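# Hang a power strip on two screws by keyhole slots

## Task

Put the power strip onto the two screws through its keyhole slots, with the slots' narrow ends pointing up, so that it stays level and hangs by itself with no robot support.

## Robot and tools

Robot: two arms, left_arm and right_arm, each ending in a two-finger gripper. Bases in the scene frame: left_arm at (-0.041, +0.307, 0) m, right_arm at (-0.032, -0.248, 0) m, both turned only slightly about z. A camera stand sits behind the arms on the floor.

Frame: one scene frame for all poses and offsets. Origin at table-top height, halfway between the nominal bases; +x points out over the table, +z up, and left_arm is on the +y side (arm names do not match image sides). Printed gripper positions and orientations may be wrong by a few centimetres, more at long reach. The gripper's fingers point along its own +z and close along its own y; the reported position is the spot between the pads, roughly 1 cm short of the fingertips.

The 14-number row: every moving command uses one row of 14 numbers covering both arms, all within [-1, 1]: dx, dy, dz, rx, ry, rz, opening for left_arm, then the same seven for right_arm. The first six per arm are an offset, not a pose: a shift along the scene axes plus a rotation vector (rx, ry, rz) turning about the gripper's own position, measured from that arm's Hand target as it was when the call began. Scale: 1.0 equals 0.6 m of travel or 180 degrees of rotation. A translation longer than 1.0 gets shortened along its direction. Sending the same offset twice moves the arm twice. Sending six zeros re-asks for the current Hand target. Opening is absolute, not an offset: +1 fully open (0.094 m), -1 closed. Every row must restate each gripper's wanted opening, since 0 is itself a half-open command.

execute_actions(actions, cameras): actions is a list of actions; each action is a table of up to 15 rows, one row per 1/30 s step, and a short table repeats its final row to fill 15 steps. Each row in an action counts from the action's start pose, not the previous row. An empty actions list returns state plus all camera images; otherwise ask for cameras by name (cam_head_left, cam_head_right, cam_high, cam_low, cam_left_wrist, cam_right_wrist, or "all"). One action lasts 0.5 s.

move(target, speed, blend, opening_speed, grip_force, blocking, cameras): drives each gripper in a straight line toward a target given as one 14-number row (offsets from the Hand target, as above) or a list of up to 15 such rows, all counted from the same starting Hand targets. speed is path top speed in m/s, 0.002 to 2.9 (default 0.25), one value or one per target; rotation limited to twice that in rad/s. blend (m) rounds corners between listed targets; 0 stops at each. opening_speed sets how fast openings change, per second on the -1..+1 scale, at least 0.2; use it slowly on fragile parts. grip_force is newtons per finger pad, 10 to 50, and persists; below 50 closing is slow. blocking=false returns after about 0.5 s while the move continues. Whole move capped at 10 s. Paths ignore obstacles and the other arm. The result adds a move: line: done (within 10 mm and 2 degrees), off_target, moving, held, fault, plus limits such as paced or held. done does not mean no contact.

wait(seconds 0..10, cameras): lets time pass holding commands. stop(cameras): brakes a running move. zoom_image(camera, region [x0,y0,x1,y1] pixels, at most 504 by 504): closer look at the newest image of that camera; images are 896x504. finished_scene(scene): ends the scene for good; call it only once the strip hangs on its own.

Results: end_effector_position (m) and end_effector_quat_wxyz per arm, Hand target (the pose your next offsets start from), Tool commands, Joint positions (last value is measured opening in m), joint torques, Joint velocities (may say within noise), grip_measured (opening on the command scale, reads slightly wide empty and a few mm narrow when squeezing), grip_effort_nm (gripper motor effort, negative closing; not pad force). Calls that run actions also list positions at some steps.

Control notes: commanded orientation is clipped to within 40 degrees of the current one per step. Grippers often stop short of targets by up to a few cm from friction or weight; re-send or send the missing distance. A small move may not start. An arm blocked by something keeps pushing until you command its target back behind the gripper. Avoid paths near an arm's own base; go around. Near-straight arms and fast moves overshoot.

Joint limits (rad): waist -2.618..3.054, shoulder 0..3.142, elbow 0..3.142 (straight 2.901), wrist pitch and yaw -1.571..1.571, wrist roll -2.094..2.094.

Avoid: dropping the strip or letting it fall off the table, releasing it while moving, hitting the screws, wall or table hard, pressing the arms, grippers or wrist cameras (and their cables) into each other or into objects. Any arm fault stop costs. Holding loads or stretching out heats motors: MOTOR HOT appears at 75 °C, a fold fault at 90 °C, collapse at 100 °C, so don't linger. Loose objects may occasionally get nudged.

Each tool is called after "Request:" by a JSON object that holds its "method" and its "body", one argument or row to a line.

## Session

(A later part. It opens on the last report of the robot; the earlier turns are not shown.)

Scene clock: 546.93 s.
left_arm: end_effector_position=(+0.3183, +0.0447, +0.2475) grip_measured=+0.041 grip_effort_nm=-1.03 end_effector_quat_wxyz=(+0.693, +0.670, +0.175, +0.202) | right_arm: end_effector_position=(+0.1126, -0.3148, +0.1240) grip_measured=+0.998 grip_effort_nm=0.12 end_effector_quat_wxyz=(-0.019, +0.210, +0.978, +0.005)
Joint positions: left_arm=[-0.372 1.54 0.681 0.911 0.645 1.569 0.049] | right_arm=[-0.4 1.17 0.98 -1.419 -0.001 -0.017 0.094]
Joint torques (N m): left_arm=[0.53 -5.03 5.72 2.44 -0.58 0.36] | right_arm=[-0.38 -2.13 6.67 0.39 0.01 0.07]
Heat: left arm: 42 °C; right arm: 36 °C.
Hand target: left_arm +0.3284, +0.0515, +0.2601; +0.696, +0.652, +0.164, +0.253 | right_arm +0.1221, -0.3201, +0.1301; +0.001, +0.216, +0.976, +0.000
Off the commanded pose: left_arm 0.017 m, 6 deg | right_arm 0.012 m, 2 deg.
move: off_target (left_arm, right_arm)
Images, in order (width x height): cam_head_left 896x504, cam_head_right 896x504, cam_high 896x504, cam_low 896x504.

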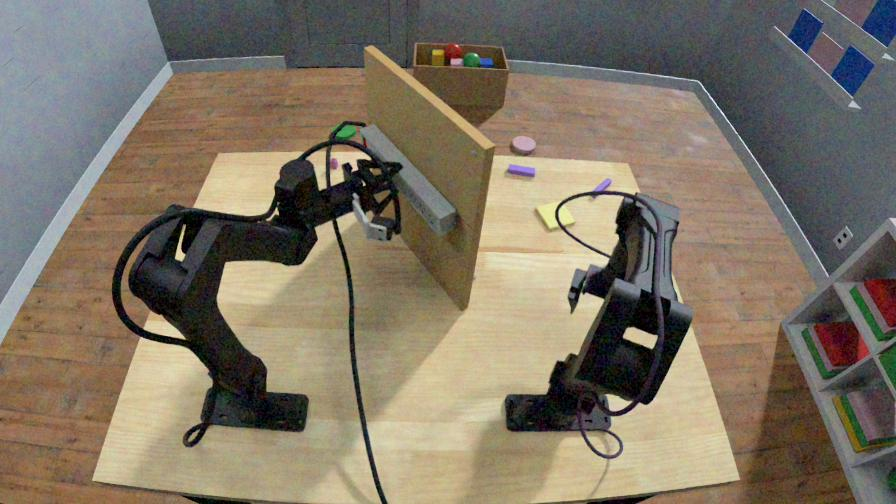

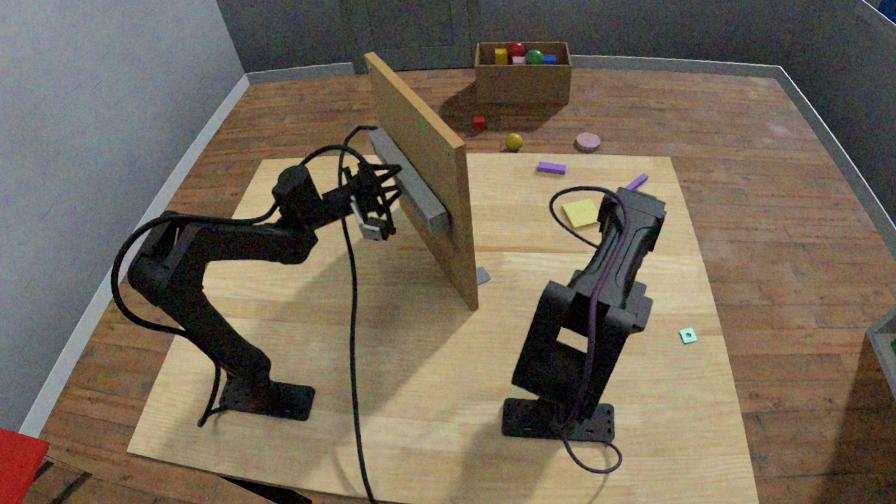

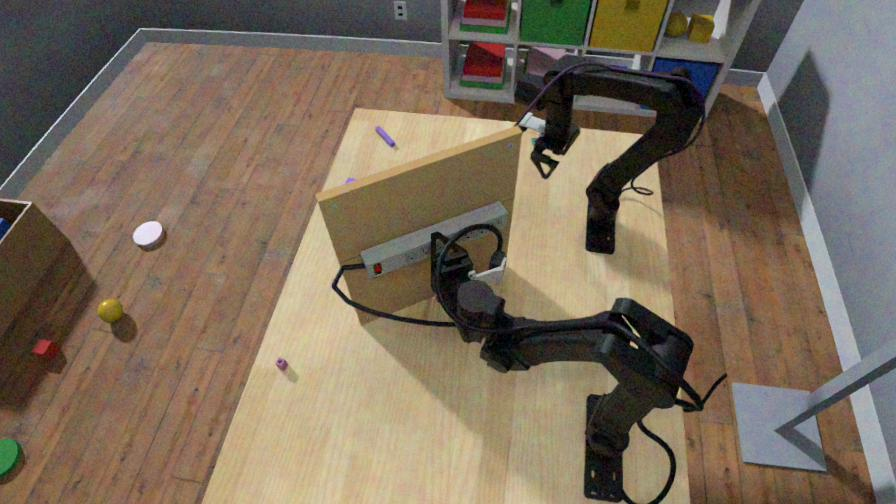

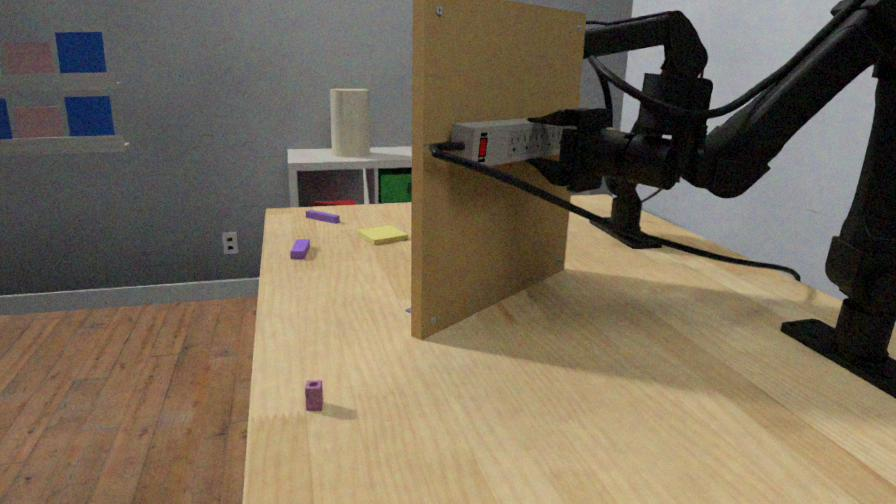

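Request:
{"method": "move", "body": {
  "target": [-0.00922, 0.01388, 0.0, 0, 0, 0, -0.2, 0, 0, 0, 0, 0, 0, 1.0],
  "speed": 0.03,
  "cameras": ["cam_low", "cam_high", "cam_head_left", "cam_head_right", "cam_left_wrist"]
}}

Request:
{"method": "zoom_image", "body": {
  "camera": "cam_low",
  "region": [430, 100, 510, 180]
}}

Request:
{"method": "zoom_image", "body": {
  "camera": "cam_high",
  "region": [460, 180, 520, 240]
}}

Request:
{"method": "zoom_image", "body": {
  "camera": "cam_high",
  "region": [335, 230, 395, 290]
}}

Request:
{"method": "zoom_image", "body": {
  "camera": "cam_head_left",
  "region": [425, 180, 485, 240]
}}

Request:
{"method": "zoom_image", "body": {
  "camera": "cam_head_left",
  "region": [350, 110, 410, 170]
}}

Request:
{"method": "zoom_image", "body": {
  "camera": "cam_head_right",
  "region": [415, 180, 475, 240]
}}

Request:
{"method": "zoom_image", "body": {
  "camera": "cam_head_right",
  "region": [360, 115, 420, 175]
}}

Scene clock: 563.20 s.
left_arm: end_effector_position=(+0.3197, +0.0489, +0.2402) grip_measured=+0.041 grip_effort_nm=-1.03 end_effector_quat_wxyz=(+0.686, +0.672, +0.184, +0.208) | right_arm: end_effector_position=(+0.1126, -0.3148, +0.1240) grip_measured=+0.998 grip_effort_nm=0.12 end_effector_quat_wxyz=(-0.019, +0.210, +0.978, +0.005)
Joint positions: left_arm=[-0.368 1.54 0.663 0.913 0.627 1.577 0.049] | right_arm=[-0.4 1.17 0.98 -1.419 -0.001 -0.017 0.094]
Joint torques (N m): left_arm=[1.61 -7.16 4.88 2.48 -0.21 0.26] | right_arm=[-0.42 -2.18 6.74 0.39 0 0.08]
Heat: left arm: 41 °C; right arm: 36 °C.
Hand target: left_arm +0.3228, +0.0598, +0.2600; +0.696, +0.652, +0.164, +0.253 | right_arm +0.1221, -0.3201, +0.1301; +0.001, +0.216, +0.976, +0.000
Off the commanded pose: left_arm 0.023 m, 6 deg | right_arm 0.012 m, 2 deg.
move: off_target (left_arm, right_arm)
Images, in order (width x height): cam_head_left 896x504, cam_head_right 896x504, cam_high 896x504, cam_low 896x504, cam_left_wrist 896x504.

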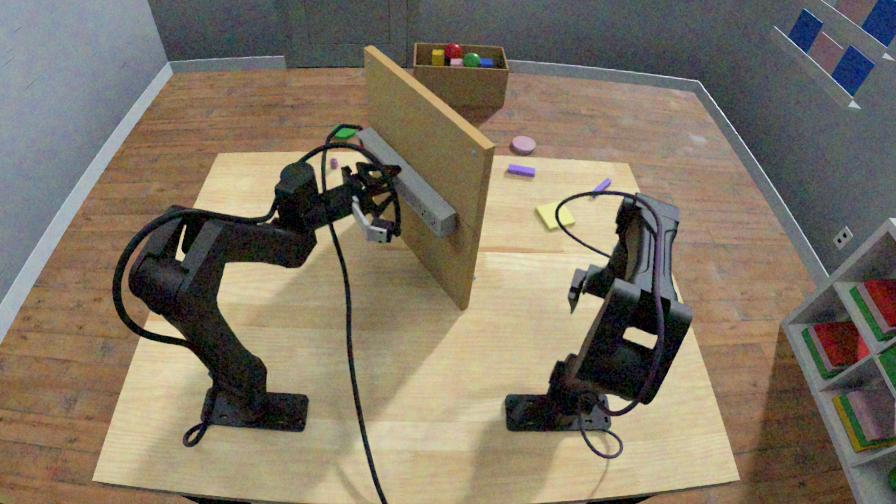

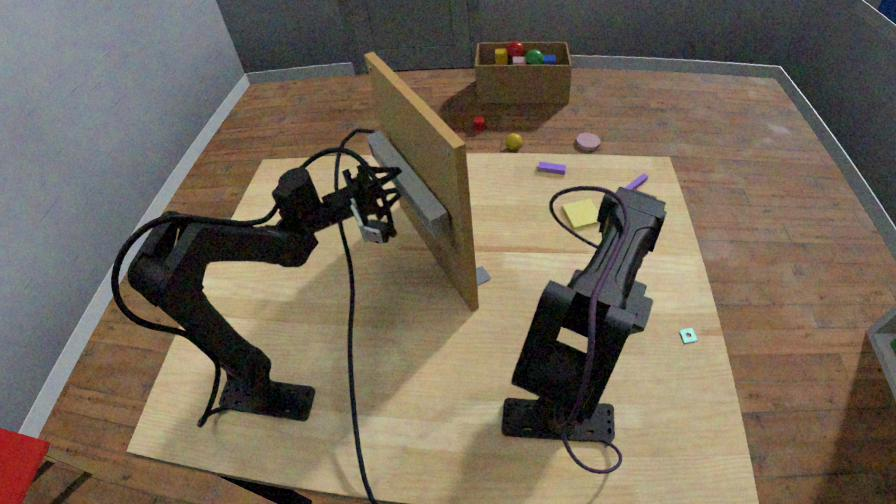

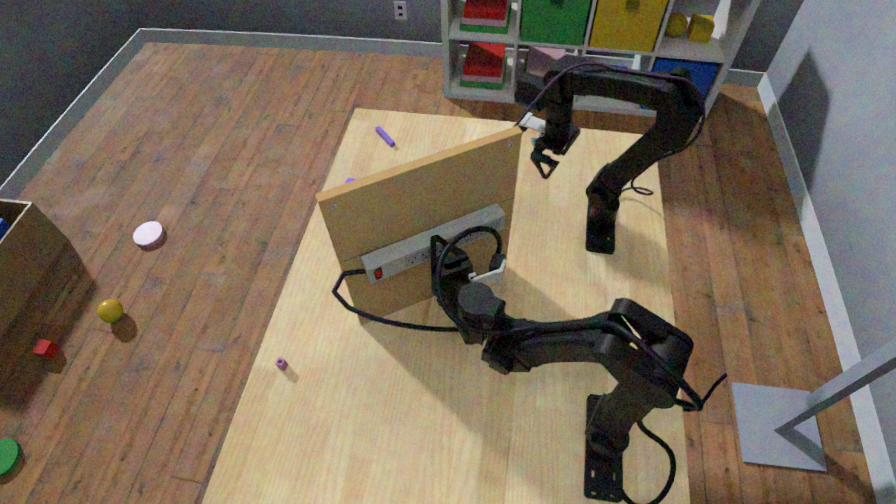

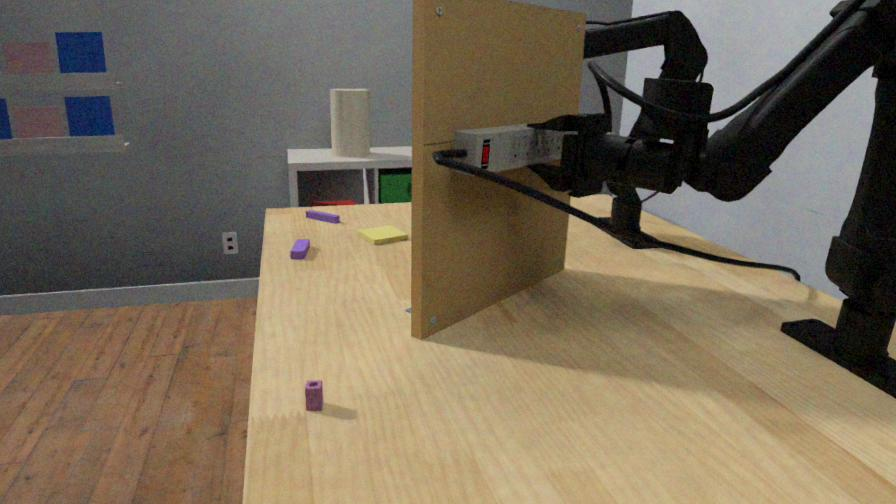

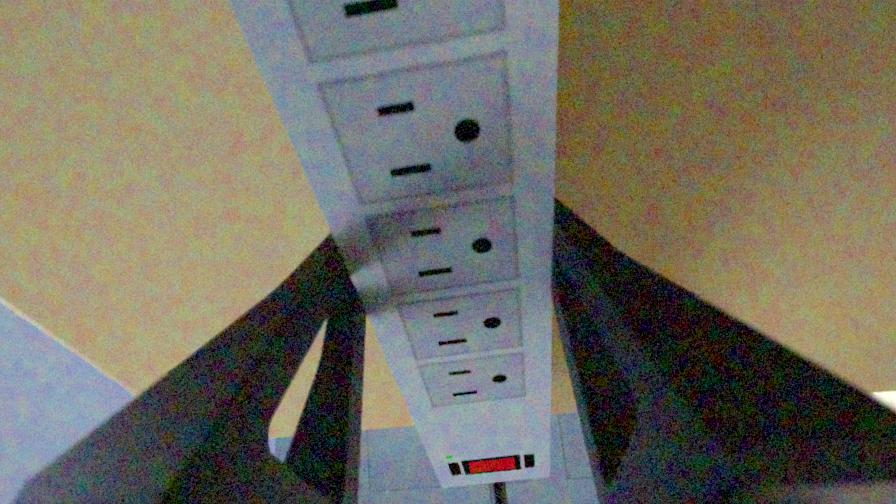

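Scaled by 6.300 from the camera's 896x504 image, which has a finer 1280x720 frame.

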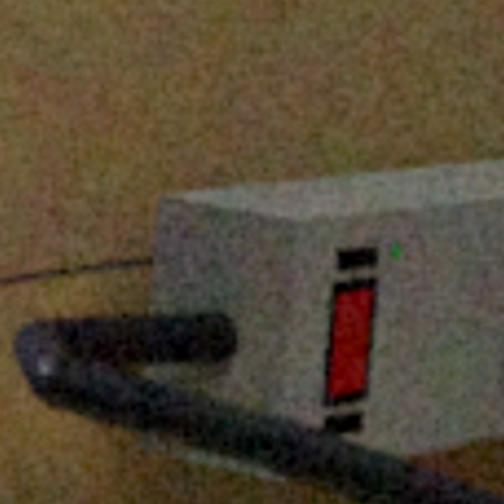

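Scaled by 8.400 from the camera's 896x504 image, which has a finer 1280x720 frame.

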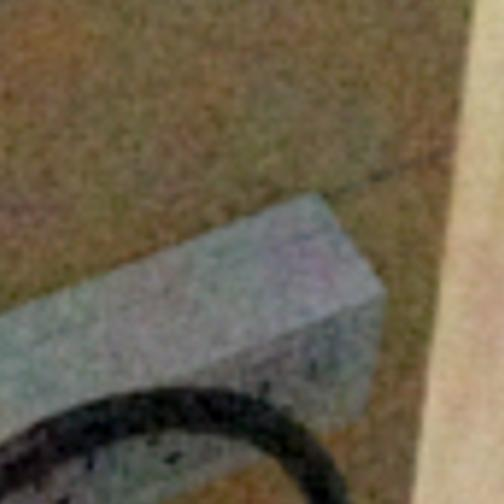

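Scaled by 8.400 from the camera's 896x504 image, which has a finer 1280x720 frame.

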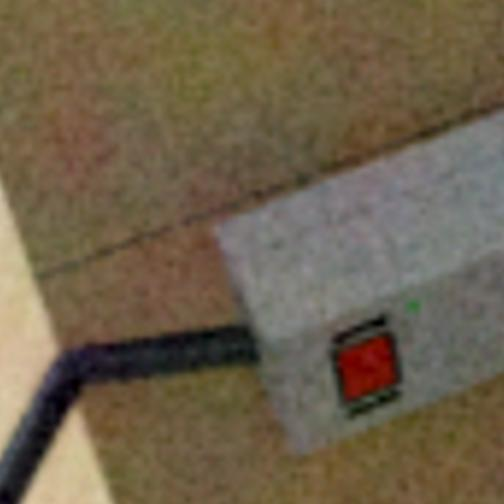

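Scaled by 8.400 from the camera's 896x504 image, which has a finer 1280x720 frame.

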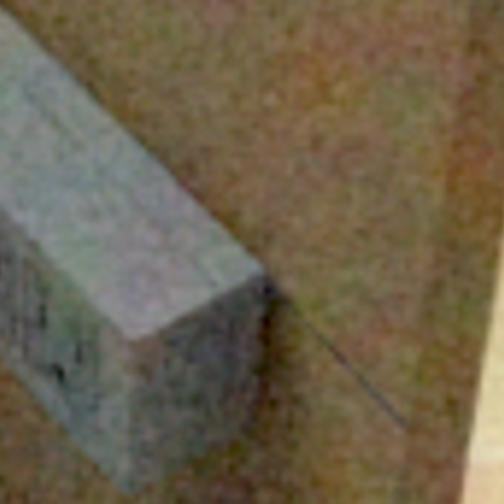

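Scaled by 8.400 from the camera's 896x504 image, which has a finer 1280x720 frame.

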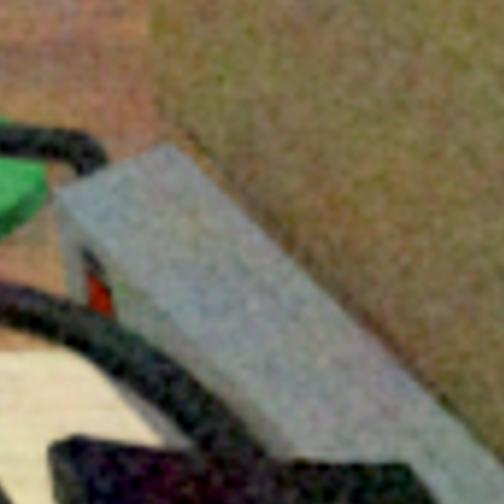

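Scaled by 8.400 from the camera's 896x504 image, which has a finer 1280x720 frame.

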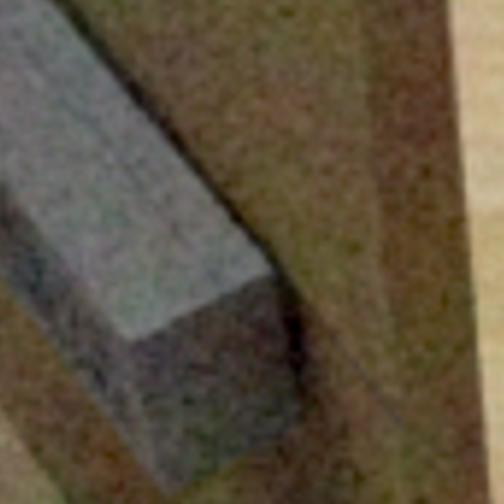

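Scaled by 8.400 from the camera's 896x504 image, which has a finer 1280x720 frame.

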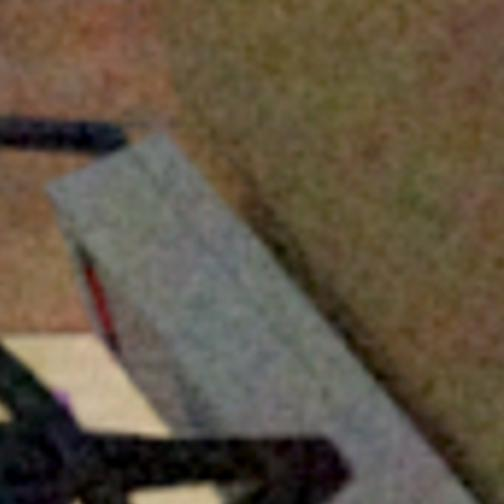

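Request:
{"method": "move", "body": {
  "target": [-0.00567, -0.00367, 0.0575, -0.00228, 0.01849, 0, -0.2, 0, 0, 0, 0, 0, 0, 1.0],
  "speed": 0.05,
  "cameras": ["cam_low", "cam_high", "cam_head_left", "cam_head_right"]
}}

Request:
{"method": "zoom_image", "body": {
  "camera": "cam_low",
  "region": [430, 100, 510, 180]
}}

Request:
{"method": "zoom_image", "body": {
  "camera": "cam_high",
  "region": [460, 180, 520, 240]
}}

Request:
{"method": "zoom_image", "body": {
  "camera": "cam_high",
  "region": [335, 230, 395, 290]
}}

Request:
{"method": "zoom_image", "body": {
  "camera": "cam_head_left",
  "region": [425, 180, 485, 240]
}}

Request:
{"method": "zoom_image", "body": {
  "camera": "cam_head_left",
  "region": [350, 110, 410, 170]
}}

Request:
{"method": "zoom_image", "body": {
  "camera": "cam_head_right",
  "region": [415, 180, 475, 240]
}}

Request:
{"method": "zoom_image", "body": {
  "camera": "cam_head_right",
  "region": [360, 115, 420, 175]
}}

Scene clock: 588.73 s.
left_arm: end_effector_position=(+0.3149, +0.0551, +0.2426) grip_measured=+0.041 grip_effort_nm=-1.03 end_effector_quat_wxyz=(+0.664, +0.689, +0.226, +0.184) | right_arm: end_effector_position=(+0.1126, -0.3148, +0.1240) grip_measured=+0.998 grip_effort_nm=0.12 end_effector_quat_wxyz=(-0.019, +0.210, +0.978, +0.005)
Joint positions: left_arm=[-0.368 1.441 0.686 0.693 0.602 1.558 0.049] | right_arm=[-0.4 1.17 0.98 -1.419 -0.001 -0.017 0.094]
Joint torques (N m): left_arm=[0.54 -8.43 9.44 2.41 -0.04 0.13] | right_arm=[-0.38 -2.07 6.67 0.38 0.01 0.08]
Heat: left arm: 41 °C; right arm: 36 °C.
Hand target: left_arm +0.3194, +0.0576, +0.2947; +0.693, +0.656, +0.185, +0.234 | right_arm +0.1221, -0.3201, +0.1301; +0.001, +0.216, +0.976, +0.000
Off the commanded pose: left_arm 0.052 m, 9 deg | right_arm 0.012 m, 2 deg.
move: off_target (left_arm, right_arm)
Images, in order (width x height): cam_head_left 896x504, cam_head_right 896x504, cam_high 896x504, cam_low 896x504.

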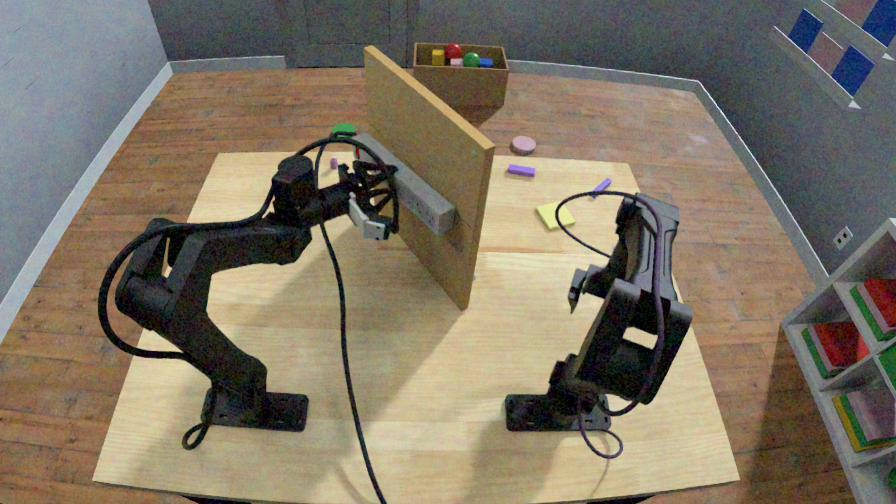

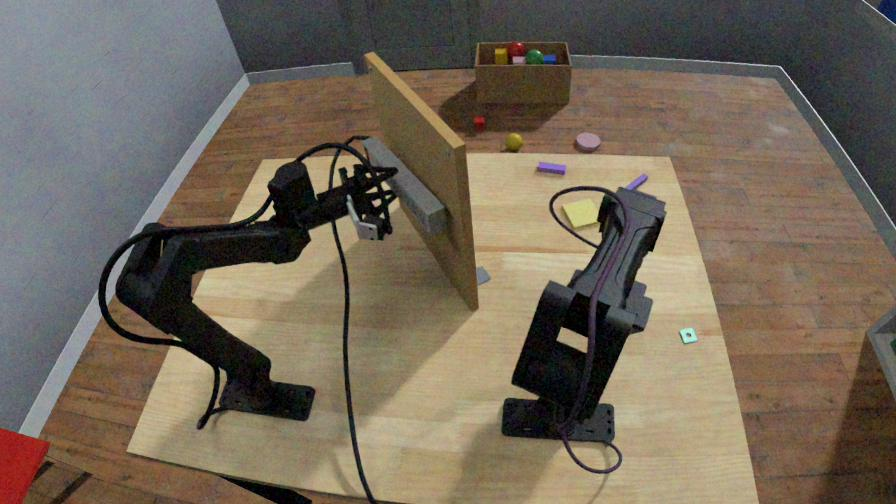

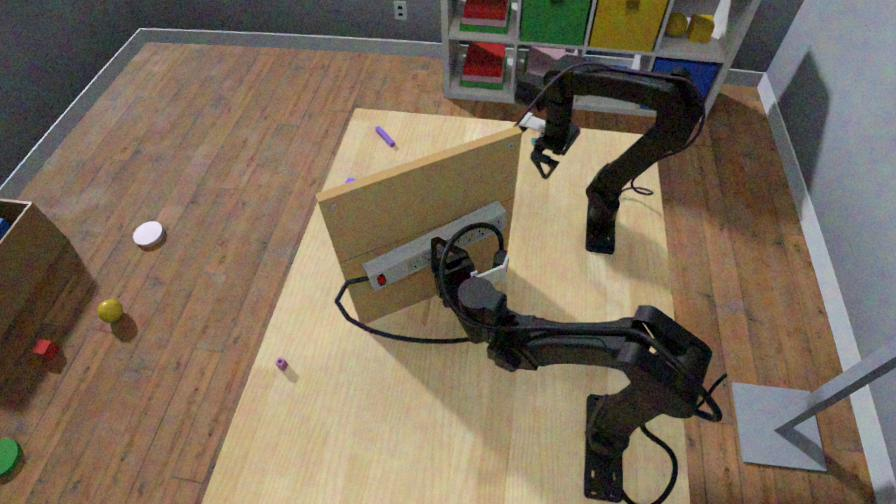

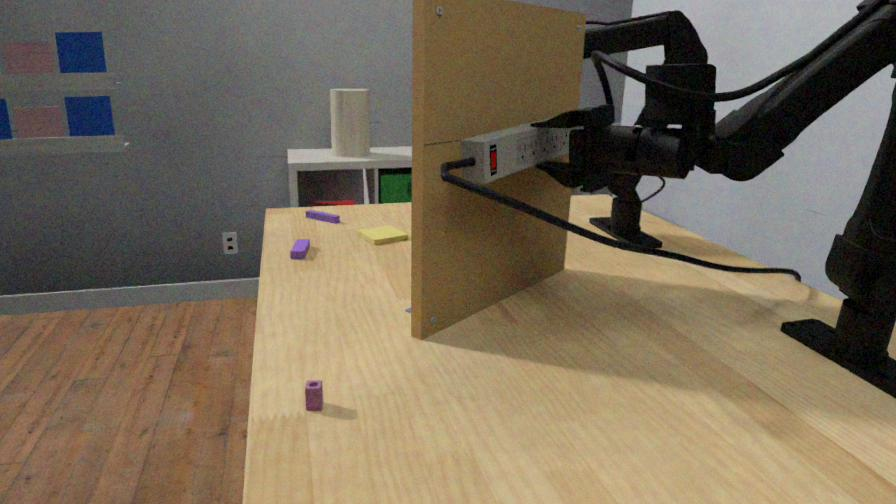

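Scaled by 6.300 from the camera's 896x504 image, which has a finer 1280x720 frame.

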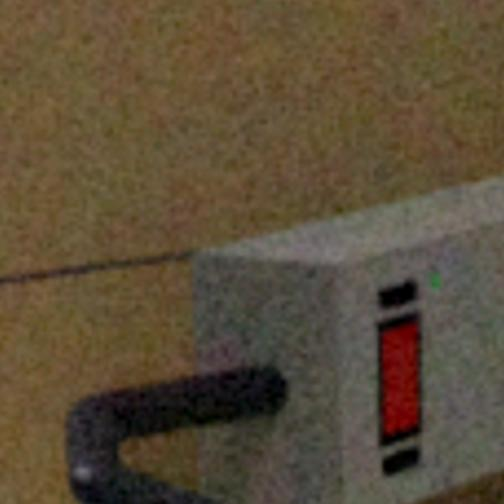

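Scaled by 8.400 from the camera's 896x504 image, which has a finer 1280x720 frame.

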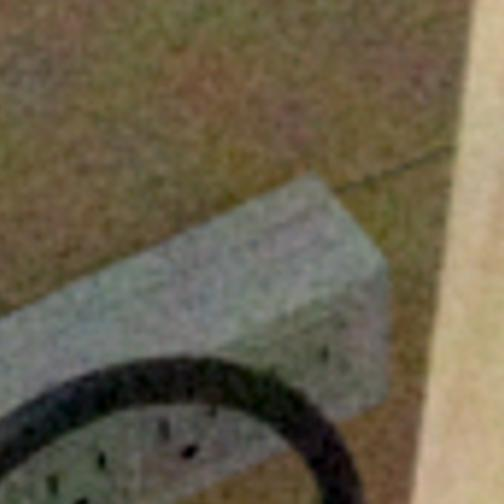

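Scaled by 8.400 from the camera's 896x504 image, which has a finer 1280x720 frame.

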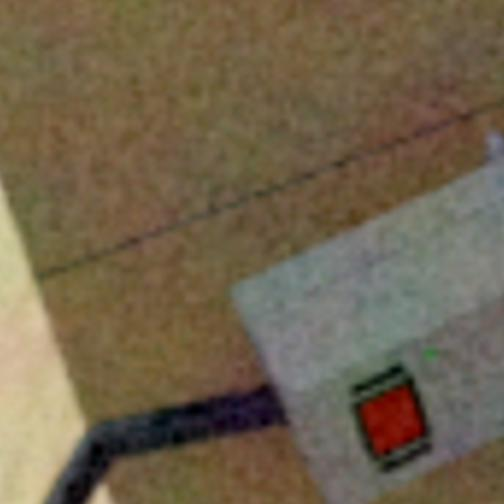

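Scaled by 8.400 from the camera's 896x504 image, which has a finer 1280x720 frame.

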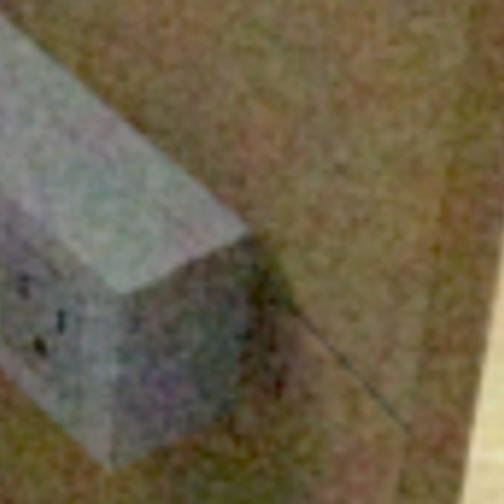

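Scaled by 8.400 from the camera's 896x504 image, which has a finer 1280x720 frame.

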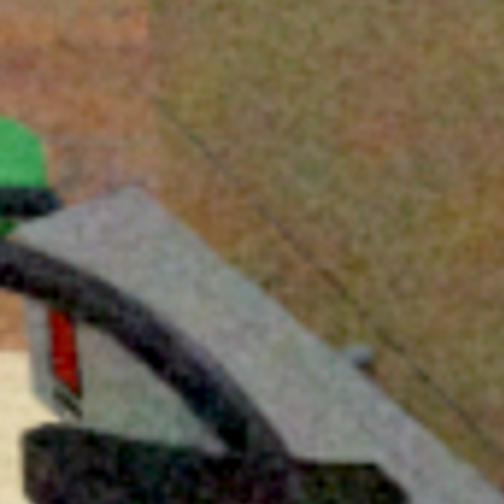

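Scaled by 8.400 from the camera's 896x504 image, which has a finer 1280x720 frame.

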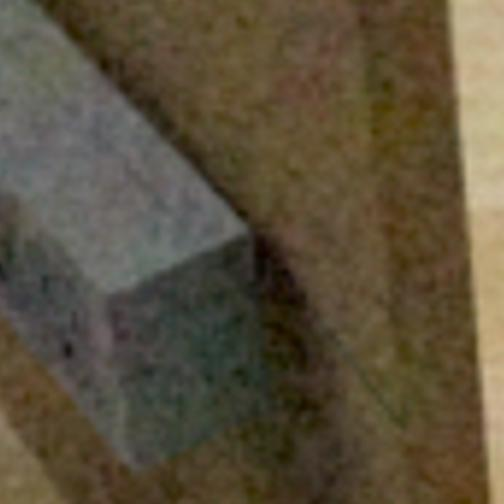

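Scaled by 8.400 from the camera's 896x504 image, which has a finer 1280x720 frame.

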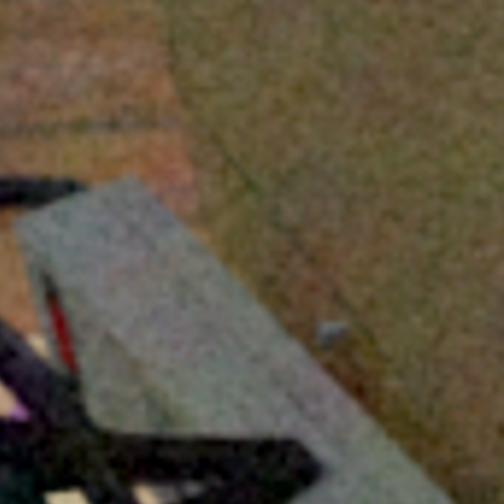

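Request:
{"method": "move", "body": {
  "target": [-0.03125, 0.03923, -0.00733, -0.0162, -0.0208, -0.0194, -0.2, 0, 0, 0, 0, 0, 0, 1.0],
  "speed": 0.06,
  "cameras": []
}}

Scene clock: 616.03 s.
left_arm: end_effector_position=(+0.3055, +0.0748, +0.2579) grip_measured=+0.041 grip_effort_nm=-1.03 end_effector_quat_wxyz=(+0.701, +0.662, +0.189, +0.186) | right_arm: end_effector_position=(+0.1126, -0.3148, +0.1240) grip_measured=+0.998 grip_effort_nm=0.12 end_effector_quat_wxyz=(-0.019, +0.210, +0.978, +0.005)
Joint positions: left_arm=[-0.285 1.433 0.62 0.885 0.733 1.503 0.049] | right_arm=[-0.4 1.17 0.98 -1.419 -0.001 -0.017 0.094]
Joint torques (N m): left_arm=[1.02 -7.45 5.68 2.63 0.01 0.14] | right_arm=[-0.4 -2.13 6.74 0.39 0.01 0.06]
Heat: left arm: 42 °C; right arm: 36 °C.
Hand target: left_arm +0.3006, +0.0812, +0.2902; +0.722, +0.636, +0.148, +0.229 | right_arm +0.1221, -0.3201, +0.1301; +0.001, +0.216, +0.976, +0.000
Off the commanded pose: left_arm 0.033 m, 8 deg | right_arm 0.012 m, 2 deg.
move: off_target (left_arm, right_arm)
No camera images: "cameras" was empty.

Request:
{"method": "move", "body": {
  "target": [0.03622, -0.05456, 0, 0, 0, 0, -0.2, 0, 0, 0, 0, 0, 0, 1.0],
  "speed": 0.06,
  "cameras": ["cam_low", "cam_high", "cam_head_left", "cam_head_right"]
}}

Scene clock: 619.03 s.
left_arm: end_effector_position=(+0.3130, +0.0514, +0.2544) grip_measured=+0.041 grip_effort_nm=-1.03 end_effector_quat_wxyz=(+0.700, +0.664, +0.191, +0.180) | right_arm: end_effector_position=(+0.1126, -0.3148, +0.1240) grip_measured=+0.998 grip_effort_nm=0.12 end_effector_quat_wxyz=(-0.019, +0.210, +0.978, +0.005)
Joint positions: left_arm=[-0.354 1.499 0.67 0.887 0.67 1.506 0.049] | right_arm=[-0.4 1.17 0.98 -1.419 -0.001 -0.017 0.094]
Joint torques (N m): left_arm=[-0.14 -4.41 9.47 2.65 -0.18 0.26] | right_arm=[-0.32 -2.21 6.67 0.4 0.01 0.07]
Heat: left arm: 42 °C; right arm: 36 °C.
Hand target: left_arm +0.3225, +0.0485, +0.2902; +0.722, +0.636, +0.148, +0.229 | right_arm +0.1221, -0.3201, +0.1301; +0.001, +0.216, +0.976, +0.000
Off the commanded pose: left_arm 0.037 m, 8 deg | right_arm 0.012 m, 2 deg.
move: off_target (left_arm, right_arm)
Images, in order (width x height): cam_head_left 896x504, cam_head_right 896x504, cam_high 896x504, cam_low 896x504.

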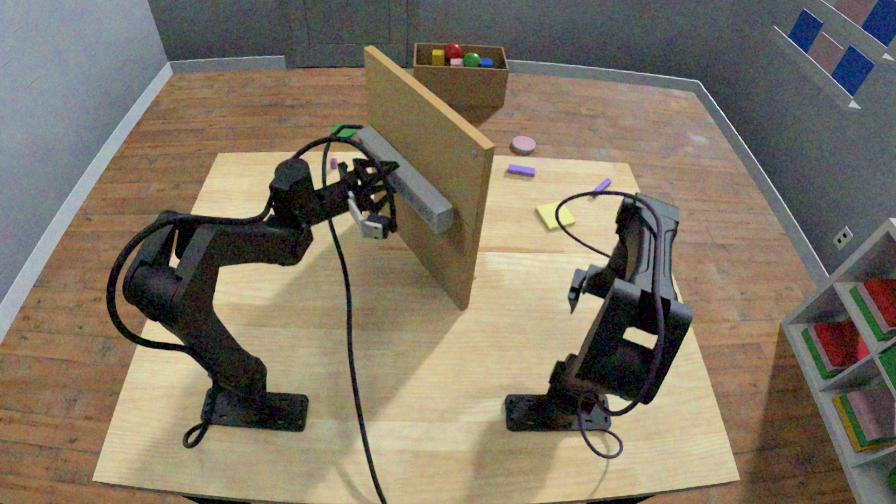

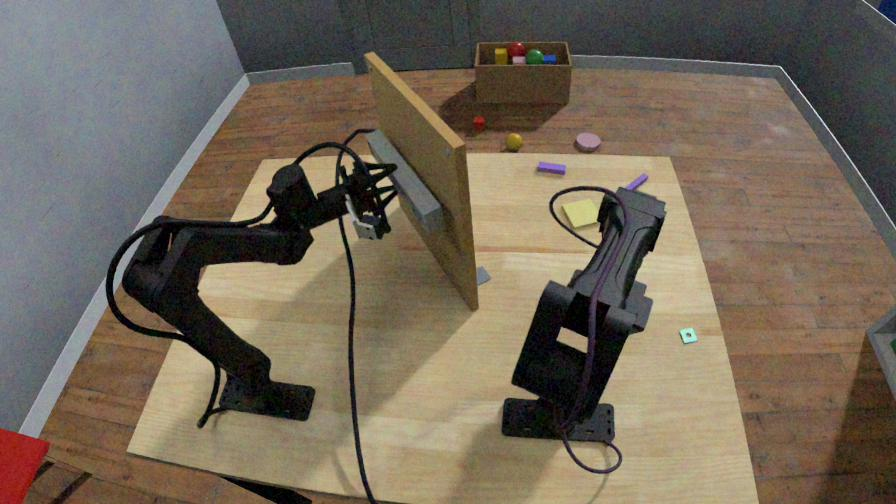

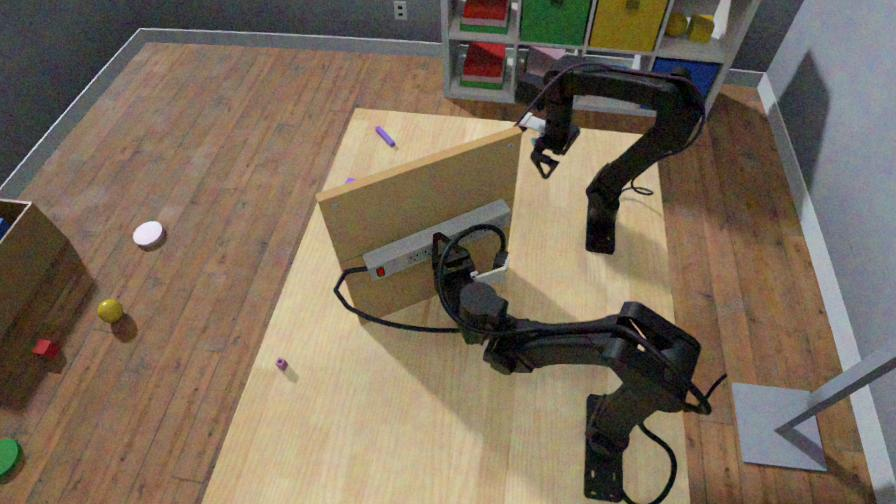

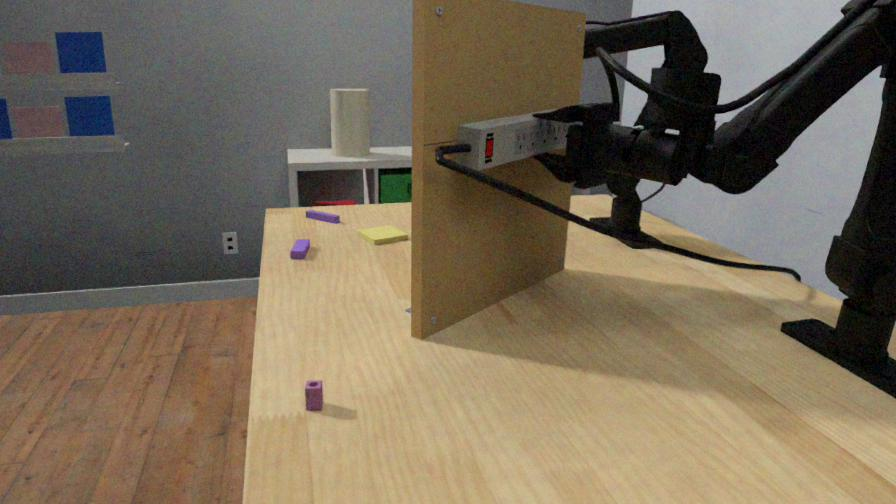

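Request:
{"method": "move", "body": {
  "target": [-0.03364, 0.05367, -0.00733, 0.02641, -0.01174, 0, -0.2, 0, 0, 0, 0, 0, 0, 1.0],
  "speed": 0.06,
  "cameras": []
}}

Request:
{"method": "move", "body": {
  "target": [0.03502, -0.05276, 0, 0, 0, 0, -0.2, 0, 0, 0, 0, 0, 0, 1.0],
  "speed": 0.06,
  "cameras": ["cam_low", "cam_high", "cam_head_left", "cam_head_right"]
}}

Scene clock: 628.33 s.
left_arm: end_effector_position=(+0.3070, +0.0738, +0.2573) grip_measured=+0.041 grip_effort_nm=-1.03 end_effector_quat_wxyz=(+0.685, +0.680, +0.162, +0.204) | right_arm: end_effector_position=(+0.1126, -0.3148, +0.1240) grip_measured=+0.998 grip_effort_nm=0.12 end_effector_quat_wxyz=(-0.019, +0.210, +0.978, +0.005)
Joint positions: left_arm=[-0.279 1.427 0.651 0.807 0.756 1.606 0.049] | right_arm=[-0.4 1.17 0.98 -1.419 -0.001 -0.017 0.094]
Joint torques (N m): left_arm=[1.07 -8.21 5.78 2.3 0.02 0.25] | right_arm=[-0.34 -2.11 6.76 0.39 0.01 0.06]
Heat: left arm: 43 °C; right arm: 36 °C.
Hand target: left_arm +0.3021, +0.0806, +0.2859; +0.698, +0.661, +0.124, +0.247 | right_arm +0.1221, -0.3201, +0.1301; +0.001, +0.216, +0.976, +0.000
Off the commanded pose: left_arm 0.030 m, 7 deg | right_arm 0.012 m, 2 deg.
move: off_target (left_arm, right_arm)
No camera images: "cameras" was empty.

Scene clock: 629.50 s.
left_arm: end_effector_position=(+0.3124, +0.0518, +0.2544) grip_measured=+0.041 grip_effort_nm=-1.03 end_effector_quat_wxyz=(+0.683, +0.684, +0.159, +0.202) | right_arm: end_effector_position=(+0.1126, -0.3148, +0.1240) grip_measured=+0.998 grip_effort_nm=0.12 end_effector_quat_wxyz=(-0.019, +0.210, +0.978, +0.005)
Joint positions: left_arm=[-0.345 1.48 0.694 0.806 0.695 1.618 0.049] | right_arm=[-0.4 1.17 0.98 -1.419 -0.001 -0.017 0.094]
Joint torques (N m): left_arm=[-0.09 -4.36 9.74 2.38 -0.17 0.25] | right_arm=[-0.34 -2.14 6.74 0.37 0 0.07]
Heat: left arm: 43 °C; right arm: 36 °C.
Hand target: left_arm +0.3232, +0.0489, +0.2857; +0.698, +0.661, +0.125, +0.246 | right_arm +0.1221, -0.3201, +0.1301; +0.001, +0.216, +0.976, +0.000
Off the commanded pose: left_arm 0.033 m, 7 deg | right_arm 0.012 m, 2 deg.
move: off_target (left_arm, right_arm)
Images, in order (width x height): cam_head_left 896x504, cam_head_right 896x504, cam_high 896x504, cam_low 896x504.

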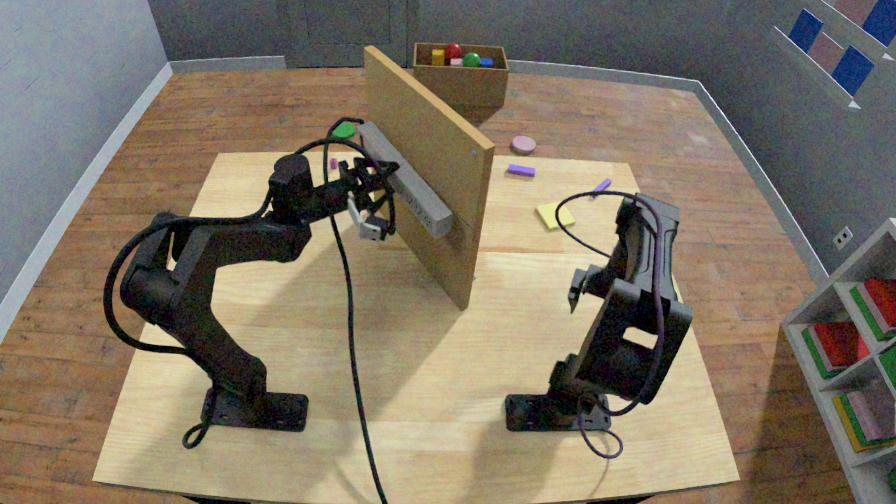

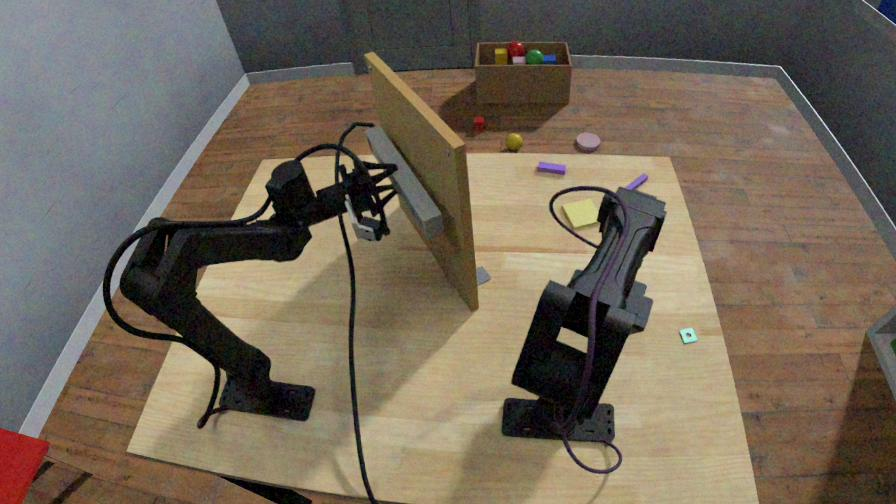

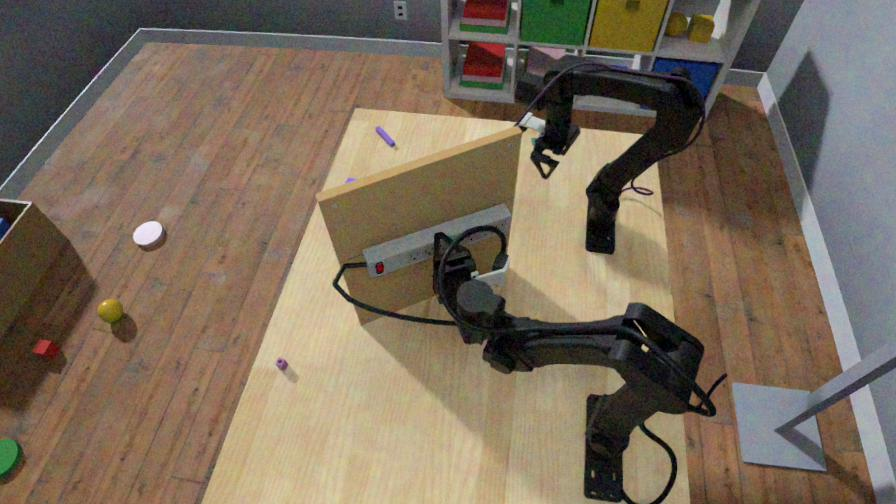

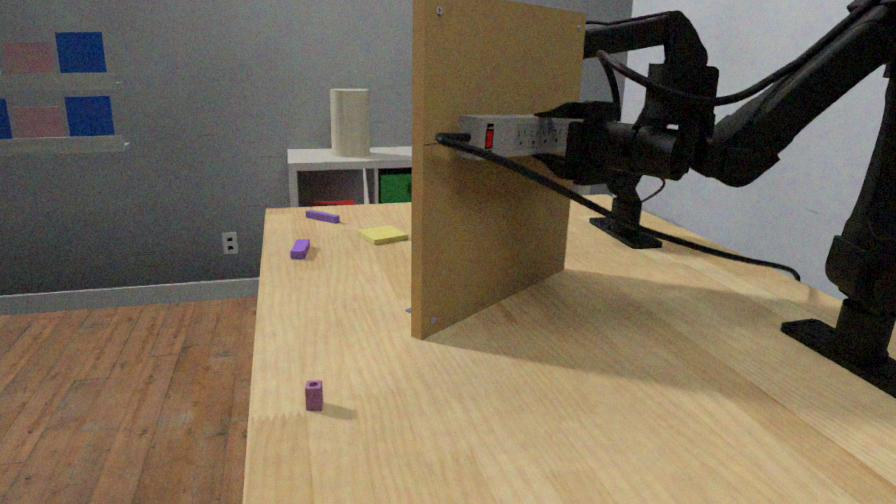

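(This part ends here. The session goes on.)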